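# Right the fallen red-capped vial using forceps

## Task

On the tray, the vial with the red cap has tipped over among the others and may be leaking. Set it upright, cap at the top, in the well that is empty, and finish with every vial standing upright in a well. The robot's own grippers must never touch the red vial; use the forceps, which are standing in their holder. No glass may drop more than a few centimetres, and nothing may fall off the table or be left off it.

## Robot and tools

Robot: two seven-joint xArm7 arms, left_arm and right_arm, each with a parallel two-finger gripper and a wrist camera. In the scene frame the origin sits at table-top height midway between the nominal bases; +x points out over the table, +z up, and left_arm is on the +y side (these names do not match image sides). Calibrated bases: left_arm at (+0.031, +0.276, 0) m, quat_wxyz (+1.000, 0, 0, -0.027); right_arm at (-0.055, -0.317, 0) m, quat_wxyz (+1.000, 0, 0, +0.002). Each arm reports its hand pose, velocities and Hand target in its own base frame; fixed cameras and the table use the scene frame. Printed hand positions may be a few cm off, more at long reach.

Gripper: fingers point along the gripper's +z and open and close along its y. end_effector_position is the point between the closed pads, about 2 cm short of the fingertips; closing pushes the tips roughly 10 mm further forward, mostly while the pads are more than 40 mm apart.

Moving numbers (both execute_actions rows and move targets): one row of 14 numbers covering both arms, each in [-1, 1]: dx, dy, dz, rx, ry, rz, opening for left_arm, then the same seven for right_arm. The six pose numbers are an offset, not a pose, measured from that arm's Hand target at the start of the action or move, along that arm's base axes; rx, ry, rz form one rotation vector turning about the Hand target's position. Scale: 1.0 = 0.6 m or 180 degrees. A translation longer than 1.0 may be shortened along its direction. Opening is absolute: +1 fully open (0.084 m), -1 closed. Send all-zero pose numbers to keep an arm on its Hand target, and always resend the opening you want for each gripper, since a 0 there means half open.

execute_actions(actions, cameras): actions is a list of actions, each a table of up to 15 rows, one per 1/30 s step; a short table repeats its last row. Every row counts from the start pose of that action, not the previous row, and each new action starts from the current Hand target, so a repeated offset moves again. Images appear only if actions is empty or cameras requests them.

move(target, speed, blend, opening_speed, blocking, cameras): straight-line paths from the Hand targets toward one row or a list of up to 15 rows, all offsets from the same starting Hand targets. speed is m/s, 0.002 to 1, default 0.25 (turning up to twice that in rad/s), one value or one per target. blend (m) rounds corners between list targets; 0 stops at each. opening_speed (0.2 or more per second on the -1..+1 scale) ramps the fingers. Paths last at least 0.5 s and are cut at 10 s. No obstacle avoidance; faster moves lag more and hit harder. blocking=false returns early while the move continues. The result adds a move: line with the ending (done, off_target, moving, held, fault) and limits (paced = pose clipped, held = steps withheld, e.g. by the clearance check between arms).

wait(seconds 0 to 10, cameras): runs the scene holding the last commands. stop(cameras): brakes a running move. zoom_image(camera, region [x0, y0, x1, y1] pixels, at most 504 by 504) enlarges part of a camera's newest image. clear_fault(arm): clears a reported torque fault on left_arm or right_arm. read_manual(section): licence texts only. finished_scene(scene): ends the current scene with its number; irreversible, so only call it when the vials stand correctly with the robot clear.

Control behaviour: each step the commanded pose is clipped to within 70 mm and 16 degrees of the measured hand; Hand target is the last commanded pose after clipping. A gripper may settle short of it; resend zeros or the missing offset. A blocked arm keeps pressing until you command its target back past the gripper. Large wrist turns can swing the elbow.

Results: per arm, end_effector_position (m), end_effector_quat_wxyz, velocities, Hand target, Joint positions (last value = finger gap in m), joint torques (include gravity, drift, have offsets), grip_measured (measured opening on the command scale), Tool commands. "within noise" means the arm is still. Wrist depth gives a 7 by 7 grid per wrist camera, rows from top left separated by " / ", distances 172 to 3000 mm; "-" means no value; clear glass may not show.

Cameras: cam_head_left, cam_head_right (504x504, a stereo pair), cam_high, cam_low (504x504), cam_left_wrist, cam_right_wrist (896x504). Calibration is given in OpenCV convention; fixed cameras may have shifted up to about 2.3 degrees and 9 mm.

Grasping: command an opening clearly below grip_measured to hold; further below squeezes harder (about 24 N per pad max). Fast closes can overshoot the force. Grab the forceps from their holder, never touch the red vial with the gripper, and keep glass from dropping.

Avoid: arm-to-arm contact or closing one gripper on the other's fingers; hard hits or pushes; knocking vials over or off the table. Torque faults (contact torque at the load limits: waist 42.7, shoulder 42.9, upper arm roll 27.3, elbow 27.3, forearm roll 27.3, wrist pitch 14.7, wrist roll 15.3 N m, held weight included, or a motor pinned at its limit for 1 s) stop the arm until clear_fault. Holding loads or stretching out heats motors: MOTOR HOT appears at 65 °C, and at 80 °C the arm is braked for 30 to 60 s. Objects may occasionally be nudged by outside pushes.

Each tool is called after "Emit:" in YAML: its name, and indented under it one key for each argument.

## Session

Emit:
execute_actions:
  actions: []

Scene clock: 0.00 s.
left_arm: end_effector_position=(+0.4082, +0.0580, +0.3043) grip_measured=+1.00 end_effector_quat_wxyz=(+0.727, -0.600, -0.329, -0.059) | right_arm: end_effector_position=(+0.6467, -0.0542, +0.2149) grip_measured=+1.00 end_effector_quat_wxyz=(+0.041, +0.710, -0.681, +0.177)
Joint positions: left_arm=[-0.047 0.554 -0.439 1.427 1.141 2.378 -1.496 0.084] | right_arm=[0.094 0.469 -0.107 1.625 -0.31 0.978 1.683 0.084]
Joint velocities: within noise
Joint torques (N m): no reading
Wrist depth (mm): cam_left_wrist=[1790 1681 1596 1516 1468 1408 1350 / 1847 1736 1661 1571 1499 1449 1353 / 1898 1804 1715 1630 1553 1487 1405 / 1974 1867 1767 1665 1615 1509 1455 / 2074 1924 1799 1715 1645 1543 1493 / 2145 2032 1809 1772 1657 1600 1543 / 2213 1919 1946 1838 1702 1681 593] | cam_right_wrist=[1772 1702 1622 442 424 403 385 / 1686 1596 1533 422 404 387 372 / 1626 1533 1493 406 388 372 358 / 1571 1458 1422 391 376 359 346 / 1493 1420 1364 379 363 348 336 / 1405 1364 1312 364 350 336 325 / 1366 1300 1264 351 338 325 313]
Hand target: left_arm +0.4082, +0.0580, +0.3043; +0.727, -0.600, -0.329, -0.059 | right_arm +0.6467, -0.0542, +0.2149; +0.041, +0.710, -0.681, +0.177
Tool commands: left_gripper/opening=+1.0 right_gripper/opening=+1.0
camera_calibration:
cam_left_wrist: T_world_to_cam=[[0.480981, 0.291901, -0.826711, 0.0735512], [-0.76933, -0.311697, -0.557652, 0.568573], [-0.420463, 0.904234, 0.074648, 0.225464], [0, 0, 0, 1]] pos_world=[0.496843, -0.0481191, 0.361041]
cam_right_wrist: T_world_to_cam=[[-0.974069, -0.0777668, -0.212468, 0.711181], [-0.0114719, 0.954841, -0.296895, 0.190909], [0.225961, -0.286759, -0.930973, 0.167588], [0, 0, 0, 1]] pos_world=[0.65706, -0.0789244, 0.363803]

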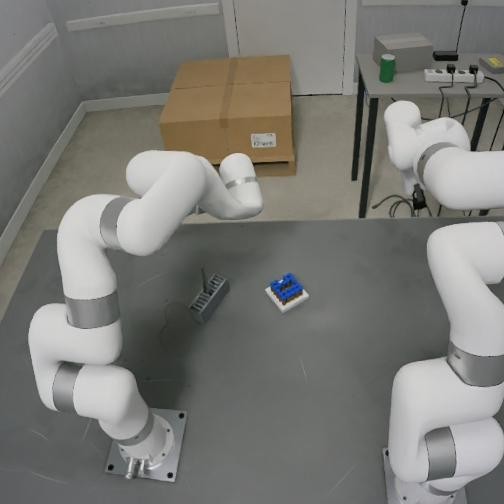

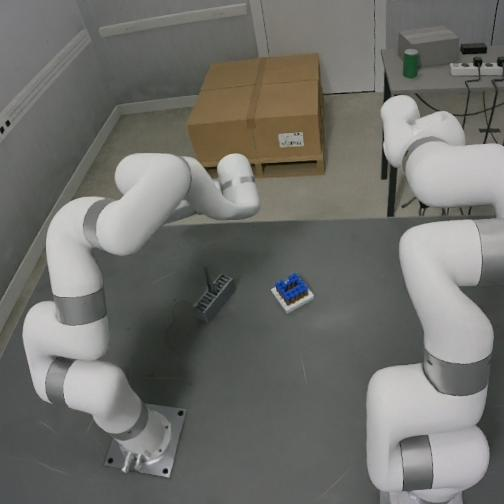

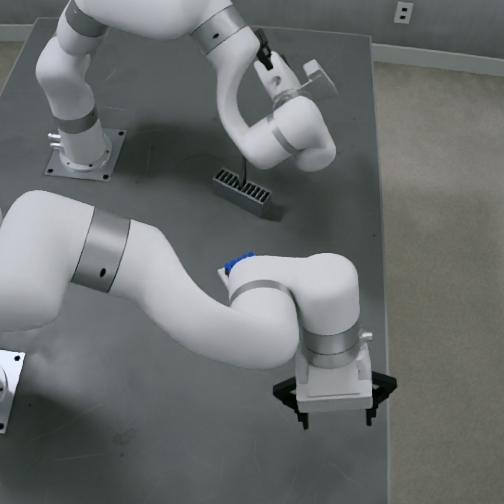

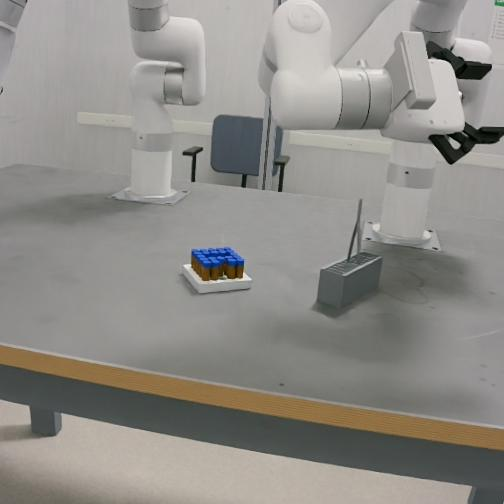

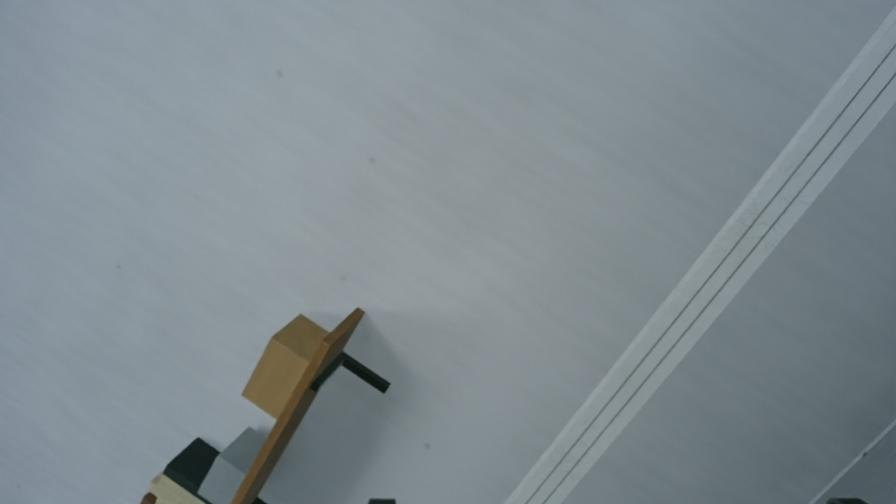

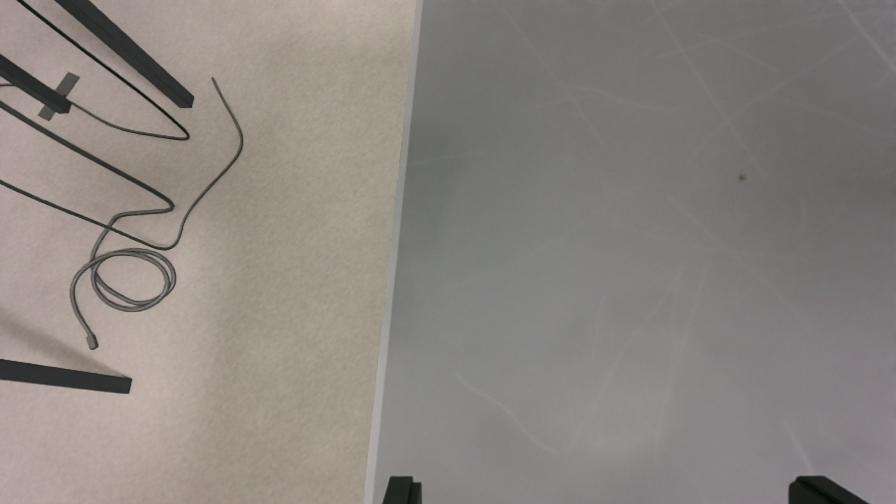

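Emit:
move:
  target:
    - [-0.04,-0.21,0.03,-0.268,0.0145,-0.115,1, -0.08,0.12,0.15,-0.0366,-0.1525,0.454,1]
    - [-0.0757,-0.4287,-0.0238,-0.5355,0.0290,-0.2300,1, -0.1653,0.2493,-0.1588,-0.0731,-0.3050,0.9080,1]
  speed: 0.5
  blend: [0.03,0]
  cameras: ["all"]

Scene clock: 34.87 s.
left_arm: end_effector_position=(+0.3627, -0.1992, +0.2900) grip_measured=+1.00 end_effector_quat_wxyz=(-0.001, +1.000, +0.027, +0.000) | right_arm: end_effector_position=(+0.5475, +0.0954, +0.1197) grip_measured=+1.00 end_effector_quat_wxyz=(-0.326, +0.627, +0.628, +0.326)
Joint positions: left_arm=[0.067 -0.254 -0.508 1.066 -0.126 1.292 -0.446 0.084] | right_arm=[-0.258 0.554 0.114 1.346 0.964 1.223 -2.284 0.084]
Joint torques (N m): left_arm=[-6.79 -23.01 4.56 17.59 -2.21 -4.07 1.27] | right_arm=[-6.68 -28.2 4.62 14.03 -0.79 1.33 0.03]
Wrist depth (mm): cam_left_wrist=[416 416 416 415 416 416 416 / 416 417 417 417 417 417 416 / 418 417 416 418 417 418 417 / 417 416 383 417 408 397 418 / 419 418 386 418 418 405 418 / 418 419 419 419 419 418 419 / 419 420 419 421 419 421 419] | cam_right_wrist=[813 893 958 871 944 2032 2032 / 588 691 647 642 677 2112 2158 / 542 536 509 483 506 528 2286 / 443 442 440 438 437 435 1857 / 390 389 359 335 383 381 381 / 336 335 323 316 331 320 329 / 295 295 293 293 292 291 290]
Hand target: left_arm +0.3627, -0.1992, +0.2900; -0.001, +1.000, +0.027, +0.000 | right_arm +0.5475, +0.0954, +0.1197; -0.326, +0.627, +0.628, +0.326
Off the commanded pose: left_arm 0.000 m, 0 deg | right_arm 0.000 m, 0 deg.
move: done; limits=paced
camera_calibration:
cam_left_wrist: T_world_to_cam=[[0.0634721, -0.997835, -0.0172024, -0.181545], [-0.997959, -0.0635814, 0.00587736, 0.41447], [-0.00695839, 0.0167942, -0.999835, 0.424859], [0, 0, 0, 1]] pos_world=[0.428104, -0.161935, 0.41923]
cam_right_wrist: T_world_to_cam=[[0.999488, 0.0261515, -0.0184421, -0.507789], [0.000263408, -0.583015, -0.812462, 0.220703], [-0.0319991, 0.812041, -0.582723, 0.138966], [0, 0, 0, 1]] pos_world=[0.511918, 0.0291064, 0.250927]

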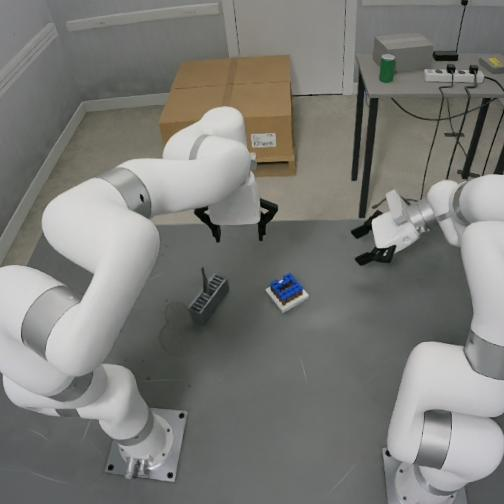

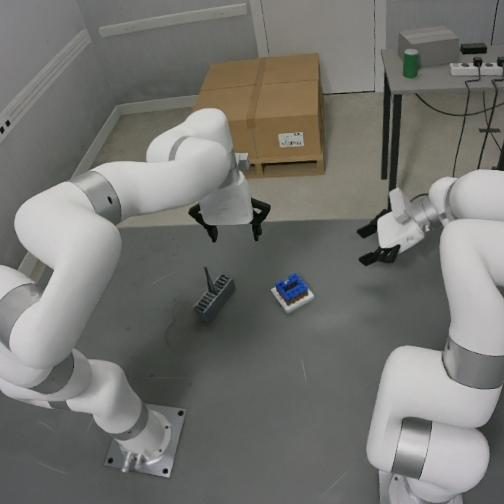

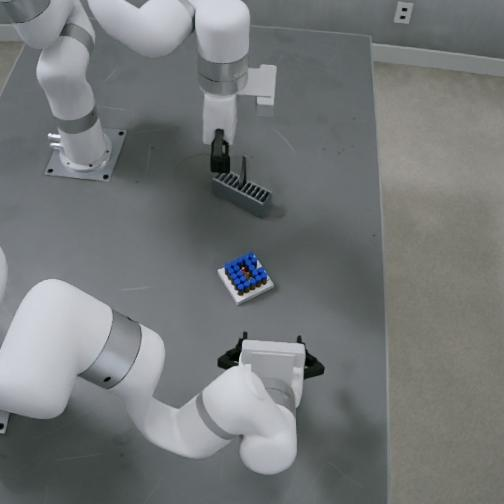

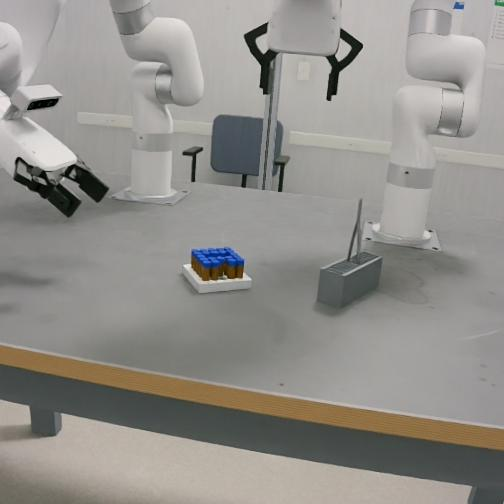

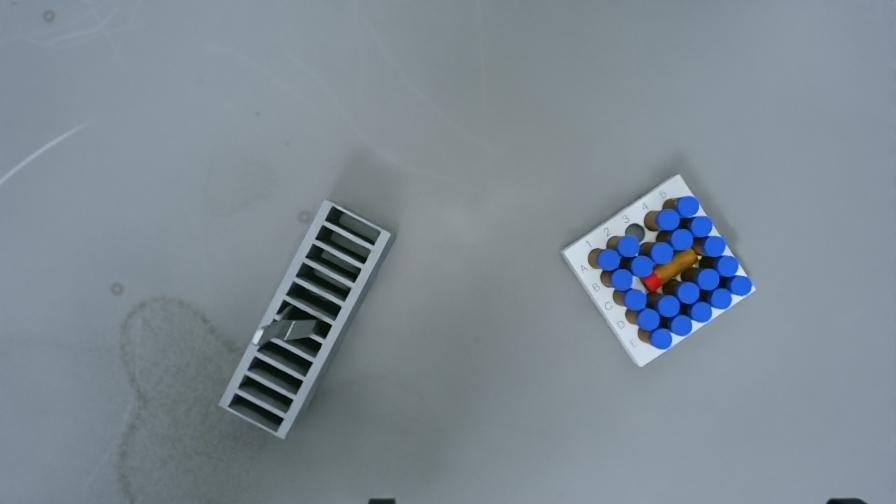

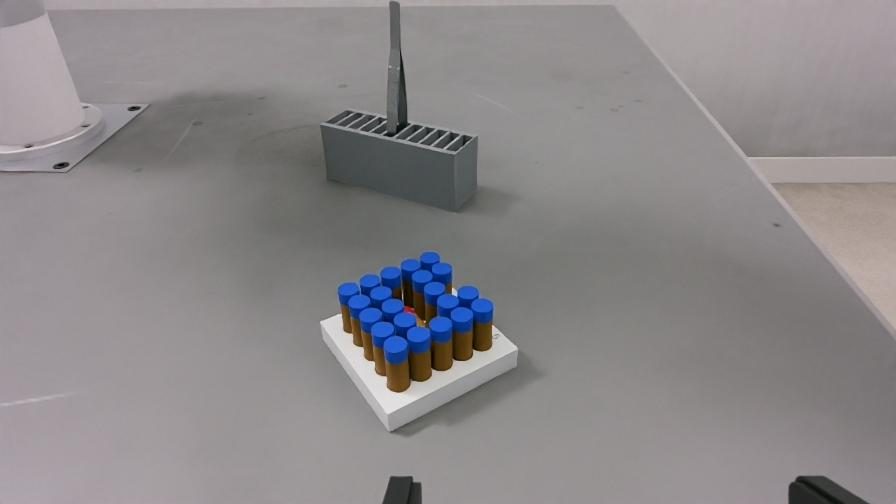

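Emit:
zoom_image:
  camera: "cam_left_wrist"
  region: [550, 160, 770, 380]

Emit:
zoom_image:
  camera: "cam_left_wrist"
  region: [200, 190, 420, 450]

Emit:
zoom_image:
  camera: "cam_right_wrist"
  region: [300, 0, 540, 220]

Scaled by 2.291 from the camera's 896x504 image, which has a finer 1280x720 frame.

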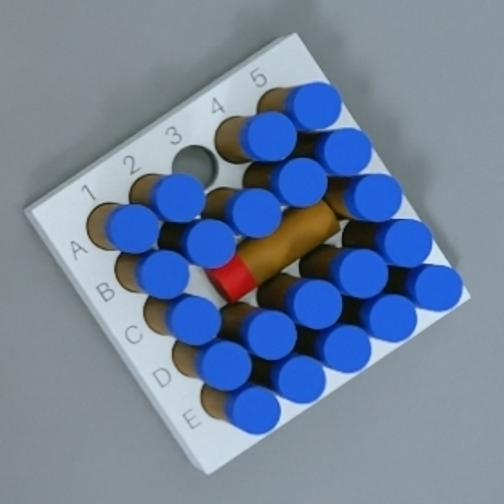

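Scaled by 1.938 from the camera's 896x504 image, which has a finer 1280x720 frame.

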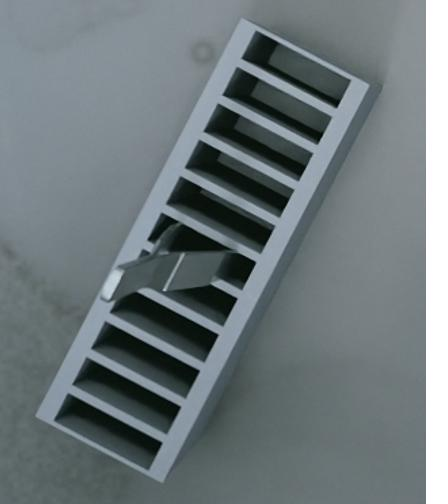

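Scaled by 2.100 from the camera's 896x504 image, which has a finer 1280x720 frame.

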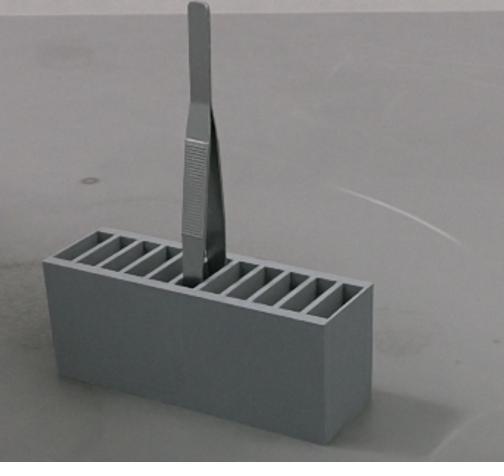

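Emit:
move:
  target:
    - [0.02,0.10,-0.02,0,0,0.45,-0.3, 0,0,0,0,0,0,1]
    - [0.038,0.190,-0.15,0,0,0.852,-0.3, 0,0,0,0,0,0,1]
  speed: 0.6
  blend: [0.03,0]
  cameras: ["cam_left_wrist","cam_right_wrist"]

Emit:
zoom_image:
  camera: "cam_left_wrist"
  region: [400, 304, 700, 504]

Emit:
zoom_image:
  camera: "cam_right_wrist"
  region: [300, 0, 540, 220]

Scene clock: 78.53 s.
left_arm: end_effector_position=(+0.3856, -0.0852, +0.2000) grip_measured=-0.32 end_effector_quat_wxyz=(+0.000, +0.204, +0.979, -0.001) | right_arm: end_effector_position=(+0.5475, +0.0954, +0.1197) grip_measured=+1.00 end_effector_quat_wxyz=(-0.326, +0.627, +0.628, +0.326)
Joint positions: left_arm=[0.516 -0.292 -0.688 0.803 -0.215 1.042 -2.771 0.03] | right_arm=[-0.258 0.554 0.114 1.346 0.964 1.223 -2.284 0.084]
Joint torques (N m): left_arm=[6.31 -3.38 1.49 24.72 2.31 -3.36 -1.85] | right_arm=[-6.76 -28.06 4.5 14.12 -0.8 1.33 0.85]
Wrist depth (mm): cam_left_wrist=[330 330 329 328 327 327 327 / 330 329 329 328 328 329 328 / 330 330 328 328 328 328 327 / 330 331 329 328 328 329 328 / 331 330 330 329 329 328 328 / 331 331 330 330 329 329 328 / 332 330 331 329 330 329 328] | cam_right_wrist=[818 888 966 869 944 1996 2026 / 586 693 646 638 677 2119 2185 / 541 538 508 483 505 529 2309 / 444 442 440 438 437 434 1862 / 390 388 360 335 384 383 381 / 336 335 323 317 331 320 329 / 295 295 294 293 292 291 290]
Hand target: left_arm +0.3855, -0.0852, +0.2000; +0.000, +0.204, +0.979, -0.001 | right_arm +0.5475, +0.0954, +0.1197; -0.326, +0.627, +0.628, +0.326
Off the commanded pose: left_arm 0.000 m, 0 deg | right_arm 0.000 m, 0 deg.
move: done
camera_calibration:
cam_left_wrist: T_world_to_cam=[[0.390786, 0.92032, -0.0172686, -0.0334516], [0.920481, -0.390741, 0.00603914, -0.322535], [-0.00118962, -0.0182554, -0.999833, 0.327915], [0, 0, 0, 1]] pos_world=[0.31035, -0.0892552, 0.32923]
cam_right_wrist: T_world_to_cam=[[0.999485, 0.0261167, -0.0186614, -0.507732], [0.0000630275, -0.58297, -0.812493, 0.220813], [-0.0320987, 0.812073, -0.582672, 0.139004], [0, 0, 0, 1]] pos_world=[0.511918, 0.0291064, 0.250928]
Images, in order (width x height): cam_left_wrist 896x504, cam_right_wrist 896x504.

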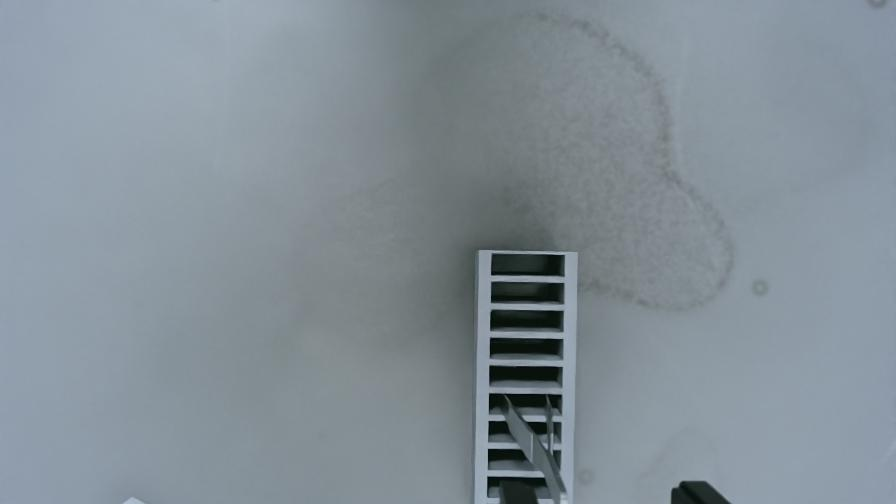

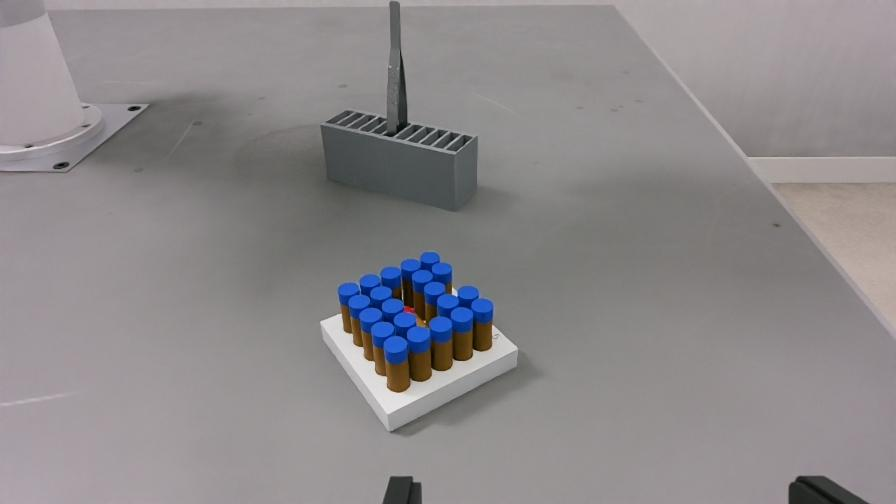

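Scaled by 1.680 from the camera's 896x504 image, which has a finer 1280x720 frame.

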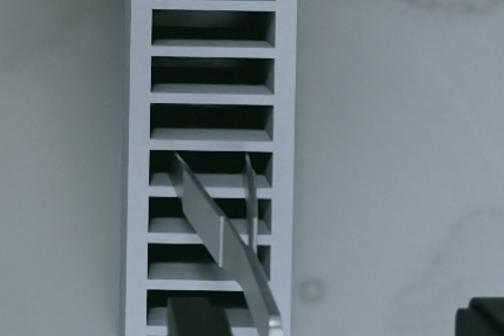

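Scaled by 2.100 from the camera's 896x504 image, which has a finer 1280x720 frame.

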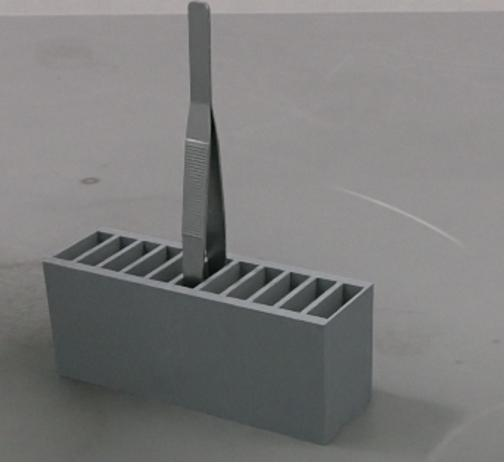

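Emit:
move:
  target:
    - [-0.0048,-0.0015,0,0,0,0,-0.3, 0,0,0,0,0,0,1]
    - [-0.0048,-0.0015,-0.1567,0,0,0,-0.3, 0,0,0,0,0,0,1]
  speed: 0.15
  blend: [0.002,0]
  cameras: ["cam_left_wrist","cam_right_wrist"]

Emit:
zoom_image:
  camera: "cam_left_wrist"
  region: [400, 304, 700, 504]

Emit:
zoom_image:
  camera: "cam_right_wrist"
  region: [300, 0, 540, 220]

Scene clock: 103.90 s.
left_arm: end_effector_position=(+0.3826, -0.0861, +0.1060) grip_measured=-0.32 end_effector_quat_wxyz=(+0.000, +0.204, +0.979, -0.001) | right_arm: end_effector_position=(+0.5475, +0.0954, +0.1197) grip_measured=+1.00 end_effector_quat_wxyz=(-0.326, +0.627, +0.628, +0.326)
Joint positions: left_arm=[0.544 -0.098 -0.766 0.653 -0.104 0.727 -2.872 0.03] | right_arm=[-0.258 0.554 0.114 1.346 0.964 1.223 -2.284 0.084]
Joint torques (N m): left_arm=[6.15 -5.64 -0.92 22.43 2.01 -3.8 -1.6] | right_arm=[-6.71 -27.9 4.47 14.07 -0.72 1.28 0.83]
Wrist depth (mm): cam_left_wrist=[236 235 235 235 234 234 234 / 236 235 235 235 235 235 234 / 236 236 236 235 235 235 234 / 236 236 236 235 235 235 234 / 236 236 236 236 193 235 235 / 237 236 236 235 187 235 235 / 236 236 236 236 186 235 234] | cam_right_wrist=[819 888 434 865 944 2002 2026 / 588 693 647 640 679 2112 2178 / 543 540 510 481 505 527 2279 / 444 442 440 438 435 434 1867 / 389 389 359 335 383 381 381 / 336 335 323 316 331 320 329 / 295 295 294 292 292 291 290]
Hand target: left_arm +0.3827, -0.0861, +0.1060; +0.000, +0.204, +0.979, -0.001 | right_arm +0.5475, +0.0954, +0.1197; -0.326, +0.627, +0.628, +0.326
Off the commanded pose: left_arm 0.000 m, 0 deg | right_arm 0.000 m, 0 deg.
move: done; blend cut to 0.0015 m at target 1
camera_calibration:
cam_left_wrist: T_world_to_cam=[[0.3907, 0.920355, -0.0173084, -0.0331133], [0.920517, -0.390657, 0.00594687, -0.319723], [-0.00128843, -0.0182562, -0.999833, 0.233941], [0, 0, 0, 1]] pos_world=[0.30755, -0.0901553, 0.23523]
cam_right_wrist: T_world_to_cam=[[0.999485, 0.0261167, -0.0186614, -0.507732], [0.0000630275, -0.58297, -0.812493, 0.220813], [-0.0320987, 0.812073, -0.582672, 0.139004], [0, 0, 0, 1]] pos_world=[0.511918, 0.0291064, 0.250928]
Images, in order (width x height): cam_left_wrist 896x504, cam_right_wrist 896x504.

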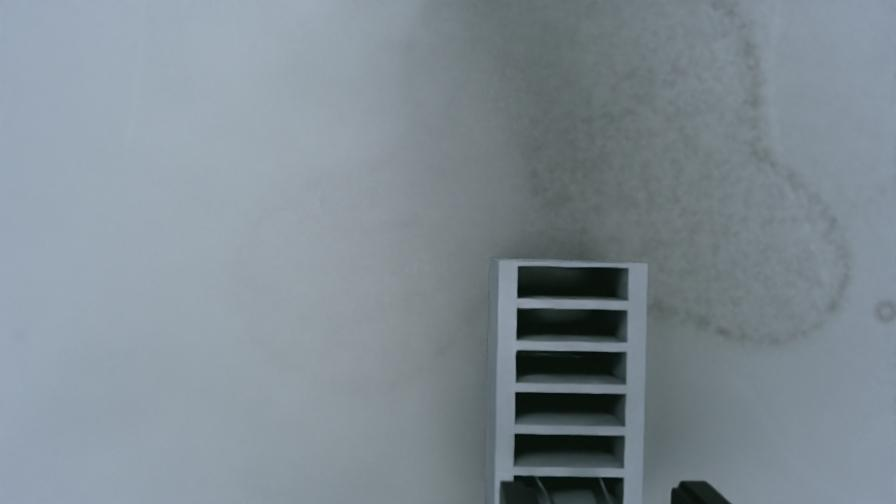

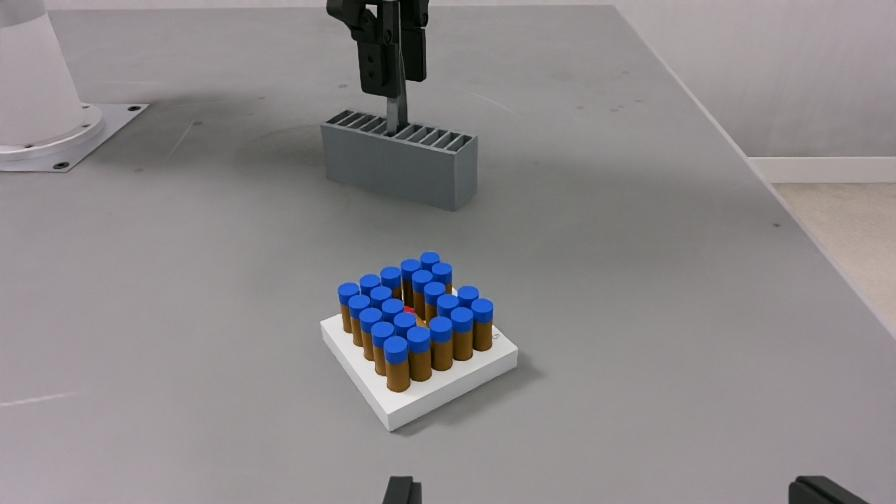

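Scaled by 1.680 from the camera's 896x504 image, which has a finer 1280x720 frame.

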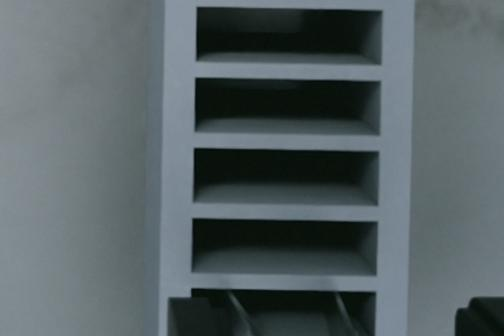

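Scaled by 2.100 from the camera's 896x504 image, which has a finer 1280x720 frame.

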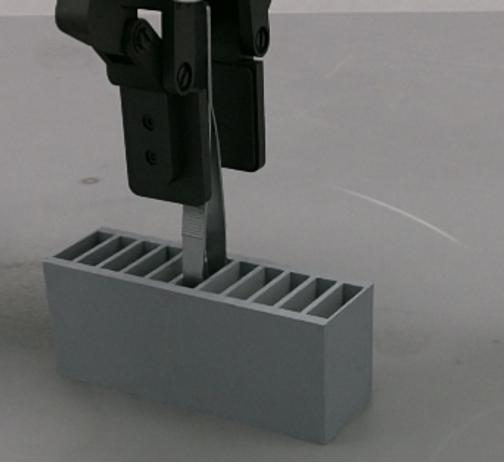

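Emit:
move:
  target:
    - [0,0,0,0,0,0,-1, 0,0,0,0,0,0,1]
    - [0,0,0.175,0,0,0,-1, 0,0,0,0,0,0,1]
  speed: 0.12
  opening_speed: 0.6
  cameras: ["cam_left_wrist","cam_right_wrist"]

Emit:
zoom_image:
  camera: "cam_left_wrist"
  region: [400, 304, 700, 504]

Emit:
zoom_image:
  camera: "cam_right_wrist"
  region: [300, 0, 540, 220]

Scene clock: 114.27 s.
left_arm: end_effector_position=(+0.3827, -0.0861, +0.2109) grip_measured=-0.88 end_effector_quat_wxyz=(+0.000, +0.204, +0.979, -0.001) | right_arm: end_effector_position=(+0.5475, +0.0954, +0.1197) grip_measured=+1.00 end_effector_quat_wxyz=(-0.326, +0.627, +0.628, +0.326)
Joint positions: left_arm=[0.518 -0.319 -0.684 0.816 -0.228 1.079 -2.762 0.005] | right_arm=[-0.258 0.554 0.114 1.346 0.964 1.223 -2.284 0.084]
Joint torques (N m): left_arm=[-6.73 -18.79 5.97 25.01 -2.35 0.47 1.25] | right_arm=[-6.7 -27.89 4.5 13.99 -0.71 1.22 0.9]
Wrist depth (mm): cam_left_wrist=[340 340 340 339 339 338 338 / 341 342 341 340 339 338 338 / 340 341 340 341 339 339 338 / 342 341 341 340 339 339 339 / 341 341 341 340 340 338 339 / 342 342 340 340 340 340 339 / 342 342 342 340 340 339 339] | cam_right_wrist=[820 890 962 874 945 2008 2014 / 587 693 687 683 681 2106 2185 / 542 539 508 481 505 530 2271 / 443 442 440 438 437 435 1862 / 390 388 359 335 383 381 382 / 335 334 323 316 331 320 329 / 295 294 294 293 292 291 290]
Hand target: left_arm +0.3827, -0.0861, +0.2110; +0.000, +0.204, +0.979, -0.001 | right_arm +0.5475, +0.0954, +0.1197; -0.326, +0.627, +0.628, +0.326
Off the commanded pose: left_arm 0.000 m, 0 deg | right_arm 0.000 m, 0 deg.
move: done
camera_calibration:
cam_left_wrist: T_world_to_cam=[[0.390699, 0.920357, -0.0172164, -0.0313286], [0.920517, -0.390657, 0.0059078, -0.320334], [-0.00128842, -0.0181562, -0.999834, 0.338833], [0, 0, 0, 1]] pos_world=[0.30755, -0.0901552, 0.34013]
cam_right_wrist: T_world_to_cam=[[0.999485, 0.0261167, -0.0186614, -0.507732], [0.0000630275, -0.58297, -0.812493, 0.220813], [-0.0320987, 0.812073, -0.582672, 0.139004], [0, 0, 0, 1]] pos_world=[0.511918, 0.0291064, 0.250928]
Images, in order (width x height): cam_left_wrist 896x504, cam_right_wrist 896x504.

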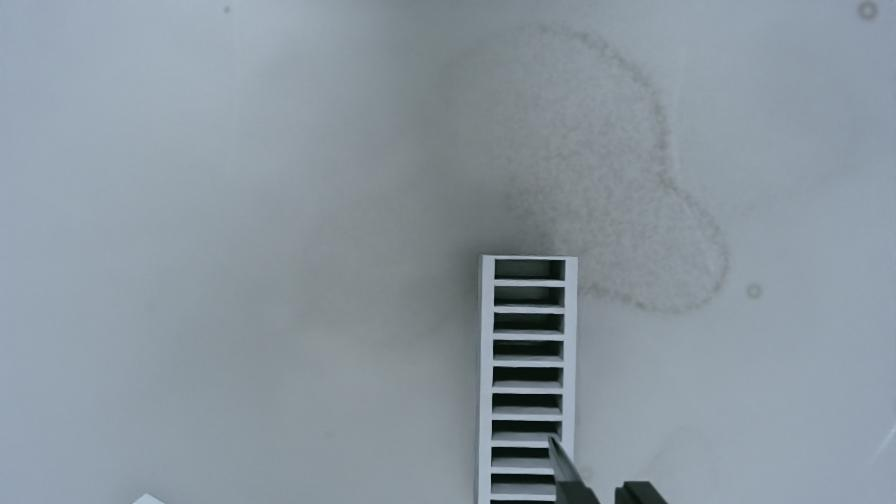

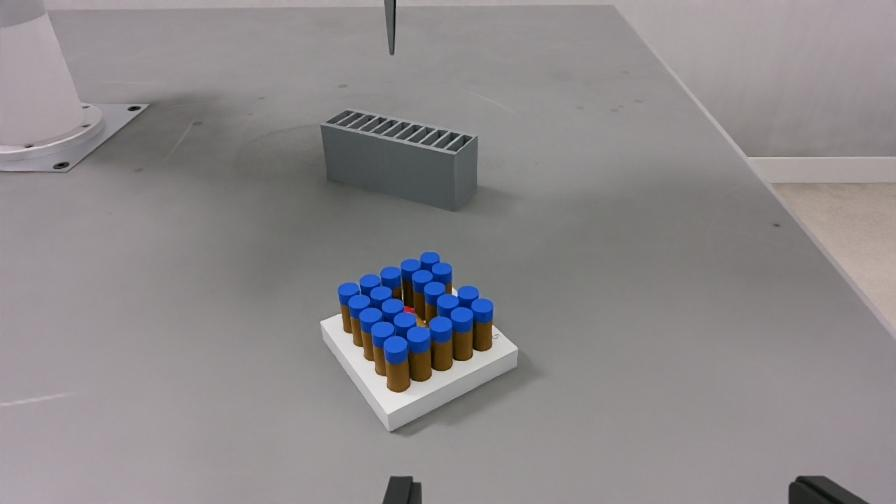

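Scaled by 1.680 from the camera's 896x504 image, which has a finer 1280x720 frame.

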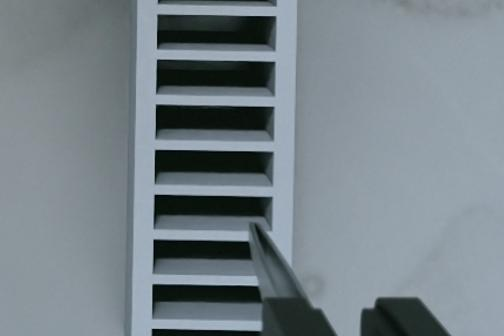

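Scaled by 2.100 from the camera's 896x504 image, which has a finer 1280x720 frame.

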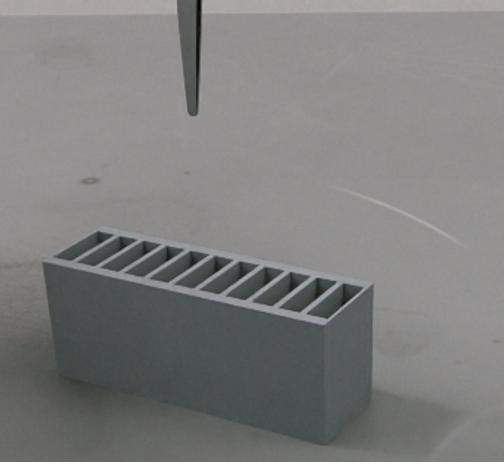

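Emit:
move:
  target:
    - [-0.038,-0.19,-0.02,0,0,-0.1617,-1, 0,0,0,0,0,0,1]
    - [-0.038,-0.19,-0.1633,0,0,-0.1617,-1, 0,0,0,0,0,0,1]
    - [-0.038,-0.19,-0.1633,0,0,-0.1617,-0.8, 0,0,0,0,0,0,1]
  speed: [0.2,0.15,0.1]
  blend: [0.01,0,0]
  opening_speed: 0.3
  cameras: ["cam_left_wrist","cam_right_wrist"]

Emit:
zoom_image:
  camera: "cam_left_wrist"
  region: [480, 344, 640, 504]

Emit:
zoom_image:
  camera: "cam_right_wrist"
  region: [150, 60, 400, 300]

Scene clock: 163.13 s.
left_arm: end_effector_position=(+0.3599, -0.2001, +0.1130) grip_measured=-0.82 end_effector_quat_wxyz=(+0.000, +0.444, +0.896, -0.001) | right_arm: end_effector_position=(+0.5475, +0.0954, +0.1197) grip_measured=+1.00 end_effector_quat_wxyz=(-0.326, +0.627, +0.628, +0.326)
Joint positions: left_arm=[0.391 -0.041 -0.897 0.729 -0.048 0.755 -2.693 0.008] | right_arm=[-0.258 0.554 0.114 1.346 0.964 1.223 -2.284 0.084]
Joint torques (N m): left_arm=[6.16 -5 -1.58 22.96 2.33 -3.27 -1.75] | right_arm=[-6.62 -27.96 4.41 13.88 -0.64 1.31 0.79]
Wrist depth (mm): cam_left_wrist=[243 243 242 242 242 241 199 / 243 242 242 241 242 218 206 / 243 243 243 242 242 242 203 / 243 243 243 242 242 241 200 / 243 243 243 242 242 242 204 / 244 243 243 243 243 242 242 / 244 244 243 243 243 242 242] | cam_right_wrist=[818 313 321 875 946 1991 2032 / 587 651 364 684 680 2119 2199 / 541 540 505 482 506 529 2264 / 445 442 440 438 437 434 1857 / 390 388 359 335 383 383 381 / 336 335 323 316 331 320 329 / 295 294 294 293 292 291 289]
Hand target: left_arm +0.3599, -0.2001, +0.1130; +0.000, +0.444, +0.896, -0.001 | right_arm +0.5475, +0.0954, +0.1197; -0.326, +0.627, +0.628, +0.326
Off the commanded pose: left_arm 0.000 m, 0 deg | right_arm 0.000 m, 0 deg.
move: done
camera_calibration:
cam_left_wrist: T_world_to_cam=[[0.78902, 0.614126, -0.0171917, -0.123827], [0.614287, -0.78906, 0.00595276, -0.312821], [-0.00990952, -0.0152575, -0.999834, 0.242537], [0, 0, 0, 1]] pos_world=[0.292268, -0.167089, 0.24223]
cam_right_wrist: T_world_to_cam=[[0.999485, 0.0261167, -0.0186614, -0.507732], [0.0000630275, -0.58297, -0.812493, 0.220813], [-0.0320987, 0.812073, -0.582672, 0.139004], [0, 0, 0, 1]] pos_world=[0.511918, 0.0291064, 0.250928]
Images, in order (width x height): cam_left_wrist 896x504, cam_right_wrist 896x504.

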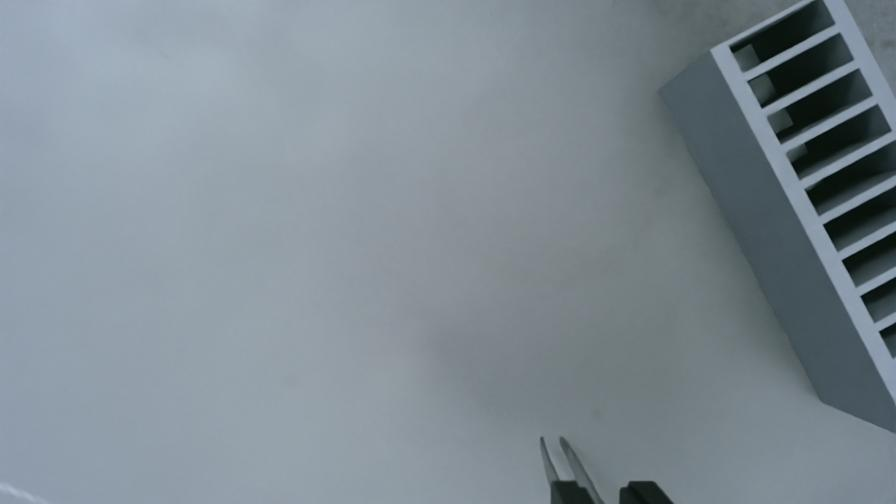

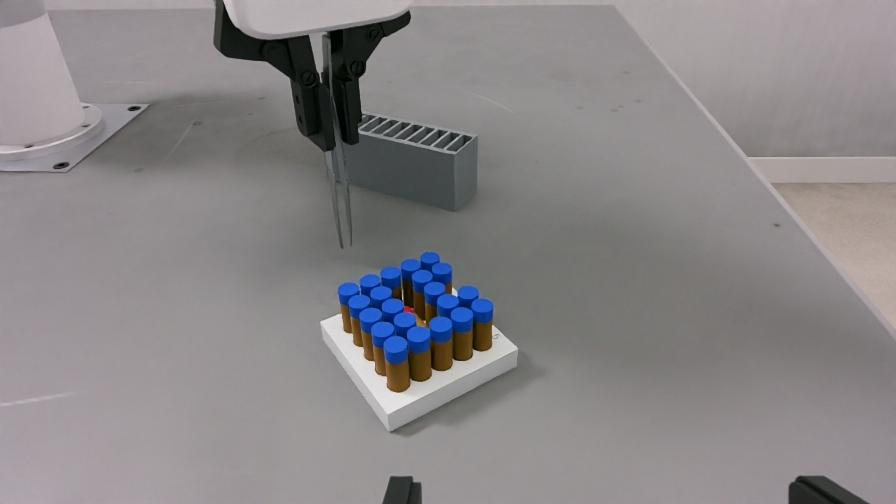

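Scaled by 3.150 from the camera's 896x504 image, which has a finer 1280x720 frame.

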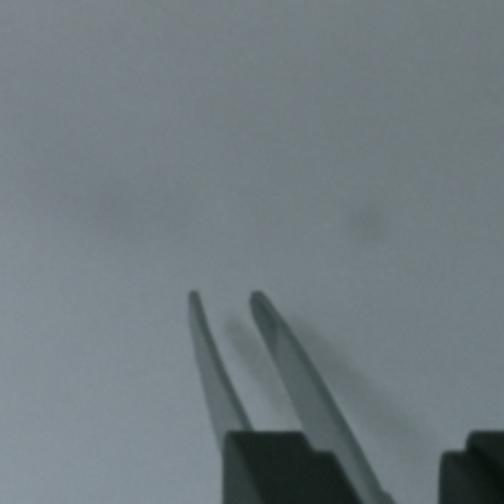

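Scaled by 2.016 from the camera's 896x504 image, which has a finer 1280x720 frame.

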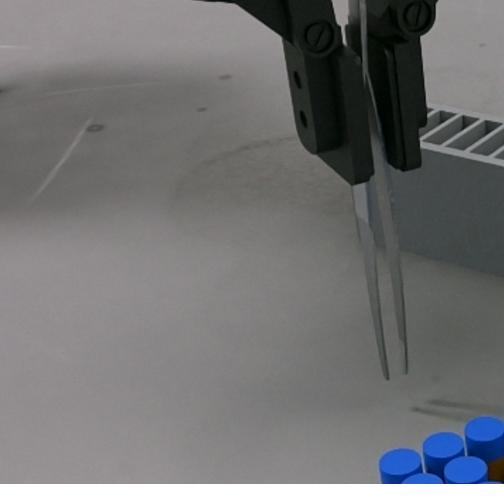

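Emit:
move:
  target:
    - [0,0,0,0,0,0,-0.775, 0,0,0,0,0,0,1]
    - [0,0,-0.00667,0,0,0,-0.775, 0,0,0,0,0,0,1]
  speed: 0.03
  opening_speed: 0.2
  cameras: ["cam_left_wrist","cam_right_wrist"]

Emit:
zoom_image:
  camera: "cam_left_wrist"
  region: [480, 344, 640, 504]

Emit:
zoom_image:
  camera: "cam_right_wrist"
  region: [280, 130, 440, 290]

Scene clock: 170.23 s.
left_arm: end_effector_position=(+0.3599, -0.2001, +0.1091) grip_measured=-0.80 end_effector_quat_wxyz=(+0.000, +0.444, +0.896, -0.001) | right_arm: end_effector_position=(+0.5475, +0.0954, +0.1197) grip_measured=+1.00 end_effector_quat_wxyz=(-0.326, +0.627, +0.628, +0.326)
Joint positions: left_arm=[0.391 -0.027 -0.898 0.724 -0.033 0.742 -2.704 0.009] | right_arm=[-0.258 0.554 0.114 1.346 0.964 1.223 -2.284 0.084]
Joint torques (N m): left_arm=[6.38 -5.15 -1.8 14.7 2.33 -4 -1.65] | right_arm=[-6.6 -27.86 4.5 13.94 -0.57 1.24 0.87]
Wrist depth (mm): cam_left_wrist=[239 239 238 238 237 237 197 / 239 239 238 238 238 218 201 / 240 239 238 238 238 237 193 / 239 239 239 238 238 238 197 / 240 239 239 239 238 238 204 / 240 239 239 239 239 238 238 / 240 239 239 239 239 238 238] | cam_right_wrist=[817 317 320 874 943 2026 2032 / 587 648 361 683 679 2119 2185 / 544 538 507 481 506 528 2257 / 444 442 439 440 437 434 1867 / 390 389 360 335 383 382 381 / 336 335 323 316 332 320 330 / 295 294 293 293 291 291 289]
Hand target: left_arm +0.3599, -0.2001, +0.1090; +0.000, +0.444, +0.896, -0.001 | right_arm +0.5475, +0.0954, +0.1197; -0.326, +0.627, +0.628, +0.326
Off the commanded pose: left_arm 0.000 m, 0 deg | right_arm 0.000 m, 0 deg.
move: done
camera_calibration:
cam_left_wrist: T_world_to_cam=[[0.789058, 0.614078, -0.0171912, -0.123915], [0.614239, -0.789097, 0.00595291, -0.31279], [-0.00990996, -0.0152567, -0.999834, 0.238538], [0, 0, 0, 1]] pos_world=[0.292268, -0.167089, 0.23823]
cam_right_wrist: T_world_to_cam=[[0.999485, 0.0261167, -0.0186614, -0.507732], [0.0000630275, -0.58297, -0.812493, 0.220813], [-0.0320987, 0.812073, -0.582672, 0.139004], [0, 0, 0, 1]] pos_world=[0.511918, 0.0291064, 0.250928]
Images, in order (width x height): cam_left_wrist 896x504, cam_right_wrist 896x504.

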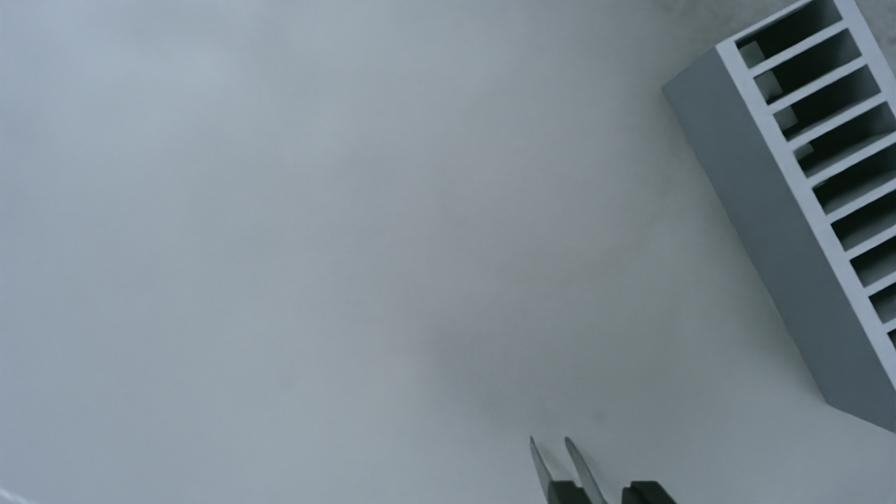

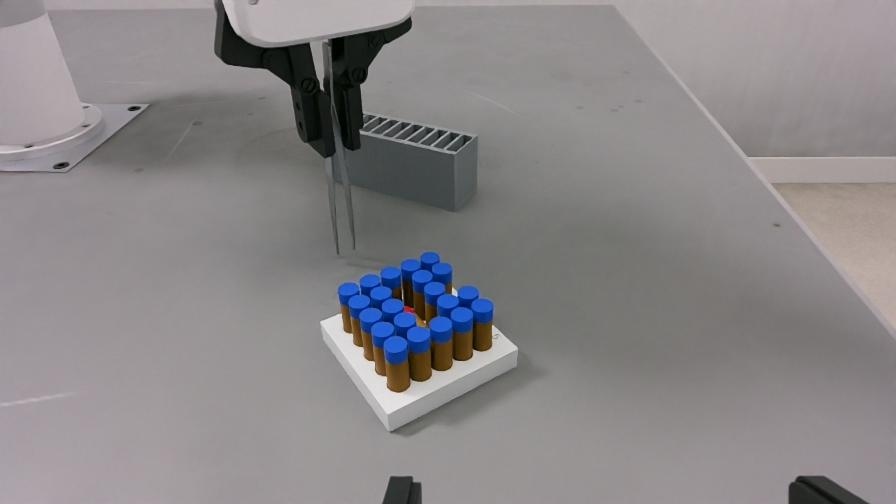

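Scaled by 3.150 from the camera's 896x504 image, which has a finer 1280x720 frame.

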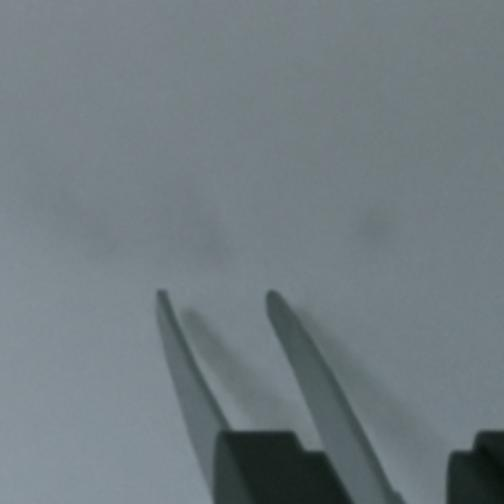

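Scaled by 3.150 from the camera's 896x504 image, which has a finer 1280x720 frame.

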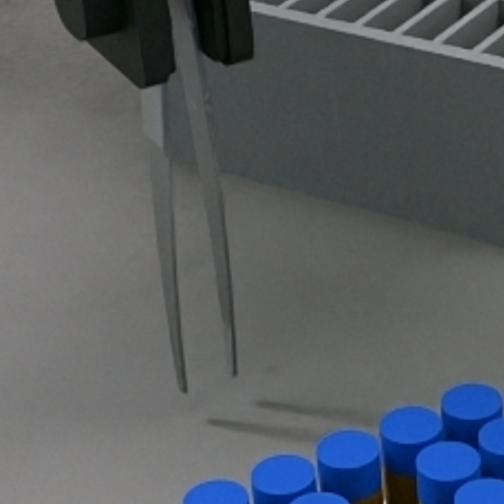

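Emit:
execute_actions:
  actions:
    - [[0,0,0,0,0,0,-0.767,0,0,0,0,0,0,1]]
  cameras: ["cam_left_wrist"]

Emit:
zoom_image:
  camera: "cam_left_wrist"
  region: [450, 320, 650, 504]

Scene clock: 197.20 s.
left_arm: end_effector_position=(+0.3599, -0.2001, +0.1090) grip_measured=-0.79 end_effector_quat_wxyz=(+0.000, +0.444, +0.896, -0.001) | right_arm: end_effector_position=(+0.5475, +0.0954, +0.1197) grip_measured=+1.00 end_effector_quat_wxyz=(-0.326, +0.627, +0.628, +0.326)
Joint positions: left_arm=[0.392 -0.027 -0.898 0.724 -0.033 0.742 -2.704 0.009] | right_arm=[-0.258 0.554 0.114 1.346 0.964 1.223 -2.284 0.084]
Joint torques (N m): left_arm=[6 -5.45 -1.91 15.32 2.18 -3.88 -1.71] | right_arm=[-6.41 -27.98 4.5 13.83 -0.69 1.16 0.83]
Wrist depth (mm): cam_left_wrist=[238 239 238 238 238 237 197 / 239 239 238 238 237 219 201 / 239 239 239 238 238 238 193 / 239 239 238 238 238 238 197 / 239 239 239 239 238 238 204 / 239 239 239 238 238 238 238 / 240 239 239 239 239 238 238] | cam_right_wrist=[821 318 319 868 944 2002 2032 / 587 649 360 683 677 2119 2192 / 542 539 506 482 506 529 2279 / 444 442 439 438 436 435 1882 / 389 388 359 335 384 382 380 / 336 334 322 316 331 320 329 / 295 294 294 293 292 291 290]
Hand target: left_arm +0.3599, -0.2001, +0.1090; +0.000, +0.444, +0.896, -0.001 | right_arm +0.5475, +0.0954, +0.1197; -0.326, +0.627, +0.628, +0.326
Off the commanded pose: left_arm 0.000 m, 0 deg | right_arm 0.000 m, 0 deg.
camera_calibration:
cam_left_wrist: T_world_to_cam=[[0.789019, 0.614126, -0.0172706, -0.123877], [0.614287, -0.789061, 0.00589134, -0.312783], [-0.0100095, -0.0152575, -0.999833, 0.238567], [0, 0, 0, 1]] pos_world=[0.292268, -0.167089, 0.23823]
Images, in order (width x height): cam_left_wrist 896x504.

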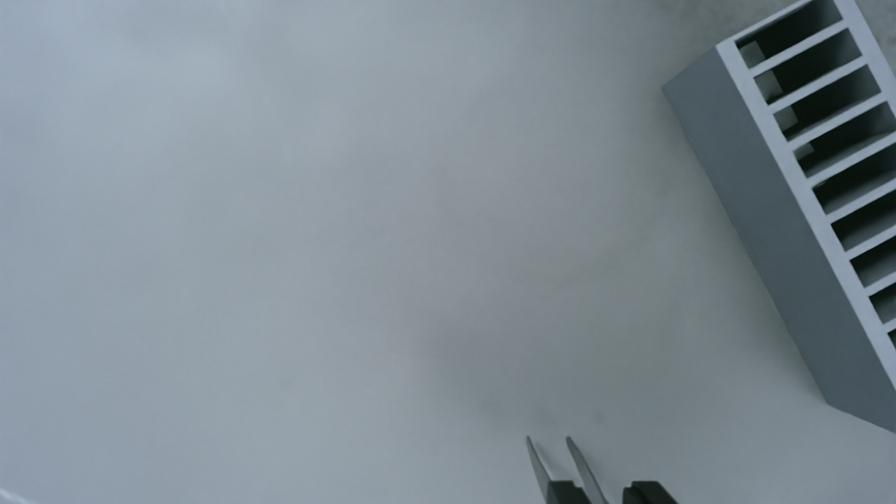

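Scaled by 2.520 from the camera's 896x504 image, which has a finer 1280x720 frame.

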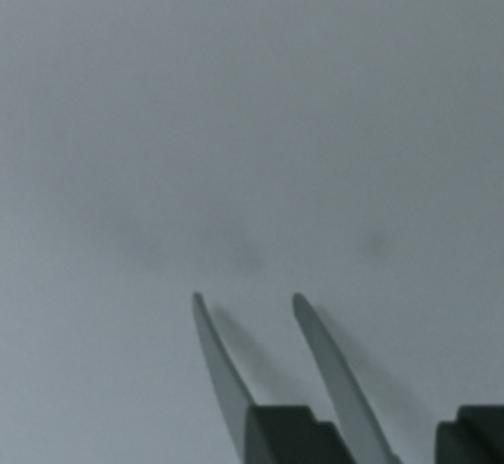

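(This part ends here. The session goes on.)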